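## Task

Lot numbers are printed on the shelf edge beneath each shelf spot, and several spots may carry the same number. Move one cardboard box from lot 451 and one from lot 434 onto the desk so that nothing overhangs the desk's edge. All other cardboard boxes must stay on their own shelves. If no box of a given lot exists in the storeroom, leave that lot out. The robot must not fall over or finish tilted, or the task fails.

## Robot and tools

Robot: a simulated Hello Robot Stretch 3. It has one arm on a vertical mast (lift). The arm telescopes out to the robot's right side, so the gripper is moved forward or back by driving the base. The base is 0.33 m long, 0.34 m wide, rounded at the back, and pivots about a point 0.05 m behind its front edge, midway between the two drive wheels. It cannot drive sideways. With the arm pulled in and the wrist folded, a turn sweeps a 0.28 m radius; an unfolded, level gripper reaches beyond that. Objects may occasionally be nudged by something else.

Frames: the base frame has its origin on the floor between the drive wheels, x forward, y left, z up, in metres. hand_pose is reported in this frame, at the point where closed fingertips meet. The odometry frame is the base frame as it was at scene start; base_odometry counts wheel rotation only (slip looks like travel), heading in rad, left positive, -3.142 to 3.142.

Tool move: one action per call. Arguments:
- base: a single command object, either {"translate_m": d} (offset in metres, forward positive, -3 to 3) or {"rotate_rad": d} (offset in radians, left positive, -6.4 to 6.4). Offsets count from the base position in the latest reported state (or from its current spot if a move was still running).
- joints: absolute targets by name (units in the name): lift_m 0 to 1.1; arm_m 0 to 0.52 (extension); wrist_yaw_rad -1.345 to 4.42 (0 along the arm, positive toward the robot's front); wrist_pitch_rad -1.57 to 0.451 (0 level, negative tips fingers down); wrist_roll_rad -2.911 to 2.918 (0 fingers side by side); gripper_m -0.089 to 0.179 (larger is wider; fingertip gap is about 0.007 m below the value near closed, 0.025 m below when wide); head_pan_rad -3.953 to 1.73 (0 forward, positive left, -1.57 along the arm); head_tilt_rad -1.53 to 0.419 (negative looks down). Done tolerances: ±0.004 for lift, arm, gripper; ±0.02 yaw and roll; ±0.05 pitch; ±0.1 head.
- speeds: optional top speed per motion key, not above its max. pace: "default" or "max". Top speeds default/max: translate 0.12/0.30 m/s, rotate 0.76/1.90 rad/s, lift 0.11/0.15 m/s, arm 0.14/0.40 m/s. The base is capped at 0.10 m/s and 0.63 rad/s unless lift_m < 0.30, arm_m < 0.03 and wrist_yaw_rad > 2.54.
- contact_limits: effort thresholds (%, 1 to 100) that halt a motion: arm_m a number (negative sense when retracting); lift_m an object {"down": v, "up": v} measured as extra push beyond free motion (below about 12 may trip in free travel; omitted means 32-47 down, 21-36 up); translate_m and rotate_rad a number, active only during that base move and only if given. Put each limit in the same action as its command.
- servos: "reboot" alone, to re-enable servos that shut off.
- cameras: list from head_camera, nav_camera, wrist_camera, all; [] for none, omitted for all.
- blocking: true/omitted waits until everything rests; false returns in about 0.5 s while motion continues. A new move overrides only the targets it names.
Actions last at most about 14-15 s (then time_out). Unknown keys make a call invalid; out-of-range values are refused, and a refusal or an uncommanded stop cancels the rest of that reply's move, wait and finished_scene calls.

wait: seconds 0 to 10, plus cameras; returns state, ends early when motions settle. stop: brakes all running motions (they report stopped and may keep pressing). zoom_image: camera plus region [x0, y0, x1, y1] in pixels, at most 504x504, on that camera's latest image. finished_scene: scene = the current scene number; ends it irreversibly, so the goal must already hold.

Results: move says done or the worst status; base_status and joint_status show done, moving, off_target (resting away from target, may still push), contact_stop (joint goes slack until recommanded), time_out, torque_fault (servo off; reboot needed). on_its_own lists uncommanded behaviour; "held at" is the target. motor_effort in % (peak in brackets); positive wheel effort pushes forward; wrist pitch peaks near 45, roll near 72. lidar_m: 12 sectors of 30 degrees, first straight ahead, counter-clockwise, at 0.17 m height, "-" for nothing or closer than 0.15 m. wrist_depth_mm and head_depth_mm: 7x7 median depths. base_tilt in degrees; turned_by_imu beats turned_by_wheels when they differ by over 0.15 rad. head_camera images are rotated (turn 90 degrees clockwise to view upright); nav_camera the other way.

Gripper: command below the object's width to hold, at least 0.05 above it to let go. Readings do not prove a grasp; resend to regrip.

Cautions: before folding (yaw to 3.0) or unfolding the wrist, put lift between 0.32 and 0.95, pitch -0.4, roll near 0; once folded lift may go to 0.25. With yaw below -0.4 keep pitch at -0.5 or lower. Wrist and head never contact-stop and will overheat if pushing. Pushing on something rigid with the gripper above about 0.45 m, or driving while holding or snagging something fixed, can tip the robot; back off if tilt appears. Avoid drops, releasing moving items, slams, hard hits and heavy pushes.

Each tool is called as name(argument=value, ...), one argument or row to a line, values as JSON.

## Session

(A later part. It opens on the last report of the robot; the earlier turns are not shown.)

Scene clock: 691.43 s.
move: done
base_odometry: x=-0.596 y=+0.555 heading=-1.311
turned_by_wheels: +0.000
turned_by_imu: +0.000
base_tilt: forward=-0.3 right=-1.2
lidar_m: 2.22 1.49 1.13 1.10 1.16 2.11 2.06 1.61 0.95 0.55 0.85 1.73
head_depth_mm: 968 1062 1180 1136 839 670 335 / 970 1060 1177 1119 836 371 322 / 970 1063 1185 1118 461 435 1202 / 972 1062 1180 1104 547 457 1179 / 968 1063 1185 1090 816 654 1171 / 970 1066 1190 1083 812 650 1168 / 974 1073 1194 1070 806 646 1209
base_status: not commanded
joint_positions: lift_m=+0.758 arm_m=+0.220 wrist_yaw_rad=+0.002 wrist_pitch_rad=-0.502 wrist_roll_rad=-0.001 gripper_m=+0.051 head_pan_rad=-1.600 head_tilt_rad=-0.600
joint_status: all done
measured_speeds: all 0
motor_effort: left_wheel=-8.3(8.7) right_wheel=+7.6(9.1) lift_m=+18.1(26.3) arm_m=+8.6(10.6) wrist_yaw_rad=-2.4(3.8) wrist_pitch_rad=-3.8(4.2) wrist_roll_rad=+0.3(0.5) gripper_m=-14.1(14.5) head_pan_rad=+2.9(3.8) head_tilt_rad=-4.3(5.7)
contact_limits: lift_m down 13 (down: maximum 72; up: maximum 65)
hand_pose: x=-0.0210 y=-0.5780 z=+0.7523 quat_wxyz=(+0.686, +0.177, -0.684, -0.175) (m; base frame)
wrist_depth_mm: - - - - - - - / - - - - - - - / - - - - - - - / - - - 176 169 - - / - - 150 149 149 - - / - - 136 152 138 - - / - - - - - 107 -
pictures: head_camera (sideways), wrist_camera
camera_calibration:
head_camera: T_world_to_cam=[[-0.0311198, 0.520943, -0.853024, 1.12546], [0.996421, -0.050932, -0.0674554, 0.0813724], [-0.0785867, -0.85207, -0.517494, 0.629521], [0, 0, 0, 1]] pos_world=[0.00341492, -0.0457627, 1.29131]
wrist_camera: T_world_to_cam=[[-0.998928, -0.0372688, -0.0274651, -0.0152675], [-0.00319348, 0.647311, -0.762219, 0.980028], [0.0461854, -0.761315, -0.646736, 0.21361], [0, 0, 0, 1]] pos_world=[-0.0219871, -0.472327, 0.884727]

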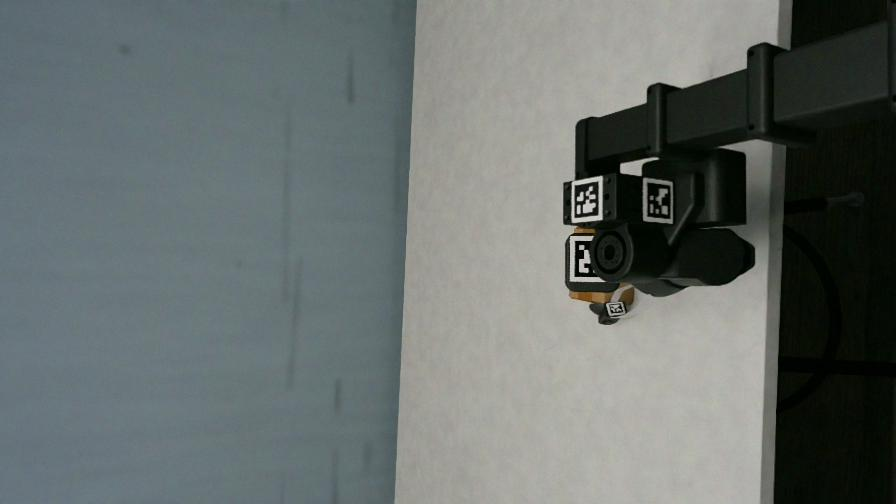

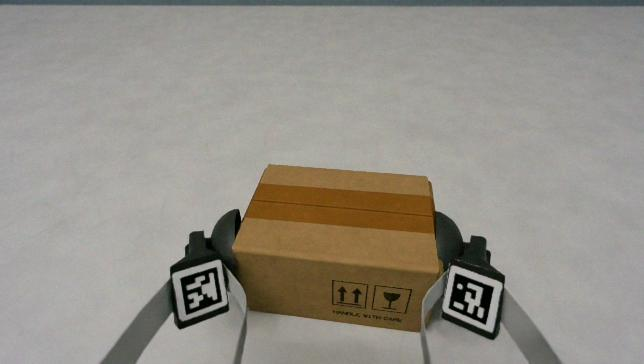

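move(
  joints={"gripper_m":0.179},
  cameras=[],
)

move(
  joints={"lift_m":0.9},
  cameras=["wrist_camera"],
)

move(
  joints={"arm_m":0},
  pace="max",
  cameras=["nav_camera"],
)

Scene clock: 699.60 s.
move: done
base_odometry: x=-0.596 y=+0.555 heading=-1.311
turned_by_wheels: +0.000
turned_by_imu: +0.000
base_tilt: forward=-0.4 right=-1.1
lidar_m: 2.22 1.50 1.13 1.10 1.16 2.12 2.06 1.61 0.95 0.55 0.85 1.73
head_depth_mm: 969 1061 1180 1129 845 670 335 / 965 1058 1175 1121 836 371 323 / 972 1060 1183 1112 461 436 1193 / 966 1059 1183 1102 549 457 1180 / 968 1062 1181 1087 816 638 1176 / 973 1067 1186 1082 812 650 1163 / 972 1069 1187 1067 806 646 1214
base_status: not commanded
joint_positions: lift_m=+0.758 arm_m=+0.220 wrist_yaw_rad=+0.002 wrist_pitch_rad=-0.531 wrist_roll_rad=-0.001 gripper_m=+0.179 head_pan_rad=-1.600 head_tilt_rad=-0.600
joint_status: all done
measured_speeds: all 0
motor_effort: left_wheel=-8.0(8.4) right_wheel=+7.8(8.6) lift_m=+31.5(31.7) arm_m=+1.8(4.3) wrist_yaw_rad=-2.2(3.9) wrist_pitch_rad=+1.5(3.9) wrist_roll_rad=+0.4(0.7) gripper_m=+0.9(82.7) head_pan_rad=+2.9(3.8) head_tilt_rad=-4.8(6.2)
contact_limits: lift_m down 13 (down: maximum 72; up: maximum 65)
hand_pose: x=-0.0210 y=-0.5738 z=+0.7462 quat_wxyz=(+0.683, +0.187, -0.681, -0.185) (m; base frame)
wrist_depth_mm: - - - - - - - / - - - - - - - / - - - - - - - / - - 160 164 163 - - / - 143 146 143 143 - - / - 126 - 157 149 - - / - - - - - - 105
pictures: none
No camera images: "cameras" was empty.

Scene clock: 701.73 s.
move: done
base_odometry: x=-0.596 y=+0.555 heading=-1.311
turned_by_wheels: +0.000
turned_by_imu: +0.000
base_tilt: forward=-0.4 right=-1.1
lidar_m: 2.21 1.49 1.13 1.10 1.15 2.12 2.06 1.61 0.95 0.55 0.85 1.73
head_depth_mm: 969 1059 1183 1133 293 - 1212 / 965 1064 1181 372 359 666 1211 / 972 1064 1178 356 366 661 1190 / 964 1067 1184 383 384 659 1177 / 972 1068 1188 1091 764 652 1164 / 969 1066 1185 1085 810 650 1163 / 972 1070 1184 1062 804 647 1209
base_status: not commanded
joint_positions: lift_m=+0.900 arm_m=+0.220 wrist_yaw_rad=+0.002 wrist_pitch_rad=-0.532 wrist_roll_rad=-0.001 gripper_m=+0.179 head_pan_rad=-1.600 head_tilt_rad=-0.600
joint_status: all done
measured_speeds: all 0
motor_effort: left_wheel=-7.7(8.6) right_wheel=+7.8(8.6) lift_m=+31.4(33.9) arm_m=-1.4(1.9) wrist_yaw_rad=-3.2(3.6) wrist_pitch_rad=+1.7(1.8) wrist_roll_rad=+0.3(0.7) gripper_m=+0.5(1.3) head_pan_rad=+2.9(3.4) head_tilt_rad=-5.0(5.8)
hand_pose: x=-0.0211 y=-0.5736 z=+0.8880 quat_wxyz=(+0.683, +0.187, -0.681, -0.185) (m; base frame)
wrist_depth_mm: - - - - - - - / - - - - - - - / - - - - - - - / - - - - - - - / - 143 - - - - - / - 126 - 269 - - - / - - - 249 249 - 105
pictures: wrist_camera
camera_calibration:
wrist_camera: T_world_to_cam=[[-0.998928, -0.0364421, -0.0285532, -0.00993382], [-0.00319084, 0.669482, -0.742822, 1.07615], [0.0461859, -0.741934, -0.66888, 0.335551], [0, 0, 0, 1]] pos_world=[-0.0219871, -0.471867, 1.02355]

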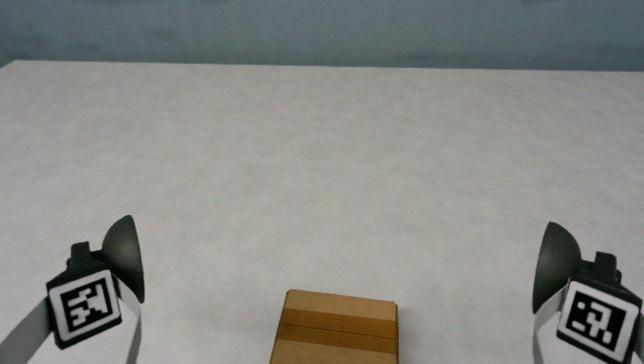

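Scene clock: 703.50 s.
move: done
base_odometry: x=-0.596 y=+0.555 heading=-1.311
turned_by_wheels: +0.000
turned_by_imu: +0.000
base_tilt: forward=-0.4 right=-1.2
lidar_m: 2.21 1.50 1.13 1.10 1.16 2.11 2.06 1.62 0.95 0.55 0.84 1.73
head_depth_mm: 969 1062 1178 1136 840 711 - / 969 1062 1183 1123 837 708 - / 970 1061 1177 1110 826 643 - / 972 1064 1184 1096 769 289 - / 973 1066 1185 1086 813 639 1139 / 974 1067 1185 1077 809 617 1161 / 971 1067 1195 1068 804 646 1207
base_status: not commanded
joint_positions: lift_m=+0.900 arm_m=+0.001 wrist_yaw_rad=+0.002 wrist_pitch_rad=-0.533 wrist_roll_rad=-0.001 gripper_m=+0.179 head_pan_rad=-1.600 head_tilt_rad=-0.600
joint_status: all done
measured_speeds: all 0
motor_effort: left_wheel=-7.7(8.8) right_wheel=+7.1(8.5) lift_m=+23.0(30.9) arm_m=-12.9(14.7) wrist_yaw_rad=-2.1(4.0) wrist_pitch_rad=+1.9(2.0) wrist_roll_rad=+0.5(0.5) gripper_m=+0.6(1.2) head_pan_rad=+2.7(3.3) head_tilt_rad=-4.0(5.8)
hand_pose: x=-0.0211 y=-0.3540 z=+0.8878 quat_wxyz=(+0.683, +0.187, -0.681, -0.186) (m; base frame)
wrist_depth_mm: - - - - - - - / - - - - - - - / - - - 428 - - - / - - - 403 - - - / - 142 - - - - - / - 126 - - - - - / 991 - - 976 947 - 105
pictures: nav_camera (sideways)
camera_calibration:
nav_camera: T_world_to_cam=[[0.00122084, -0.543134, 0.839645, -1.04944], [-0.999895, 0.0114323, 0.00884893, 0.0447285], [-0.0144052, -0.839568, -0.543063, 0.660124], [0, 0, 0, 1]] pos_world=[0.0555142, -0.0162795, 1.23925]

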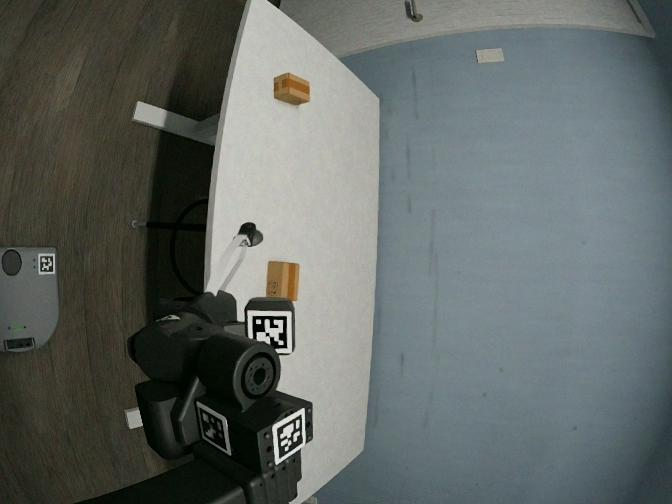

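Both on desk.

finished_scene(
  scene=2,
)

The scene is finished: the task was done.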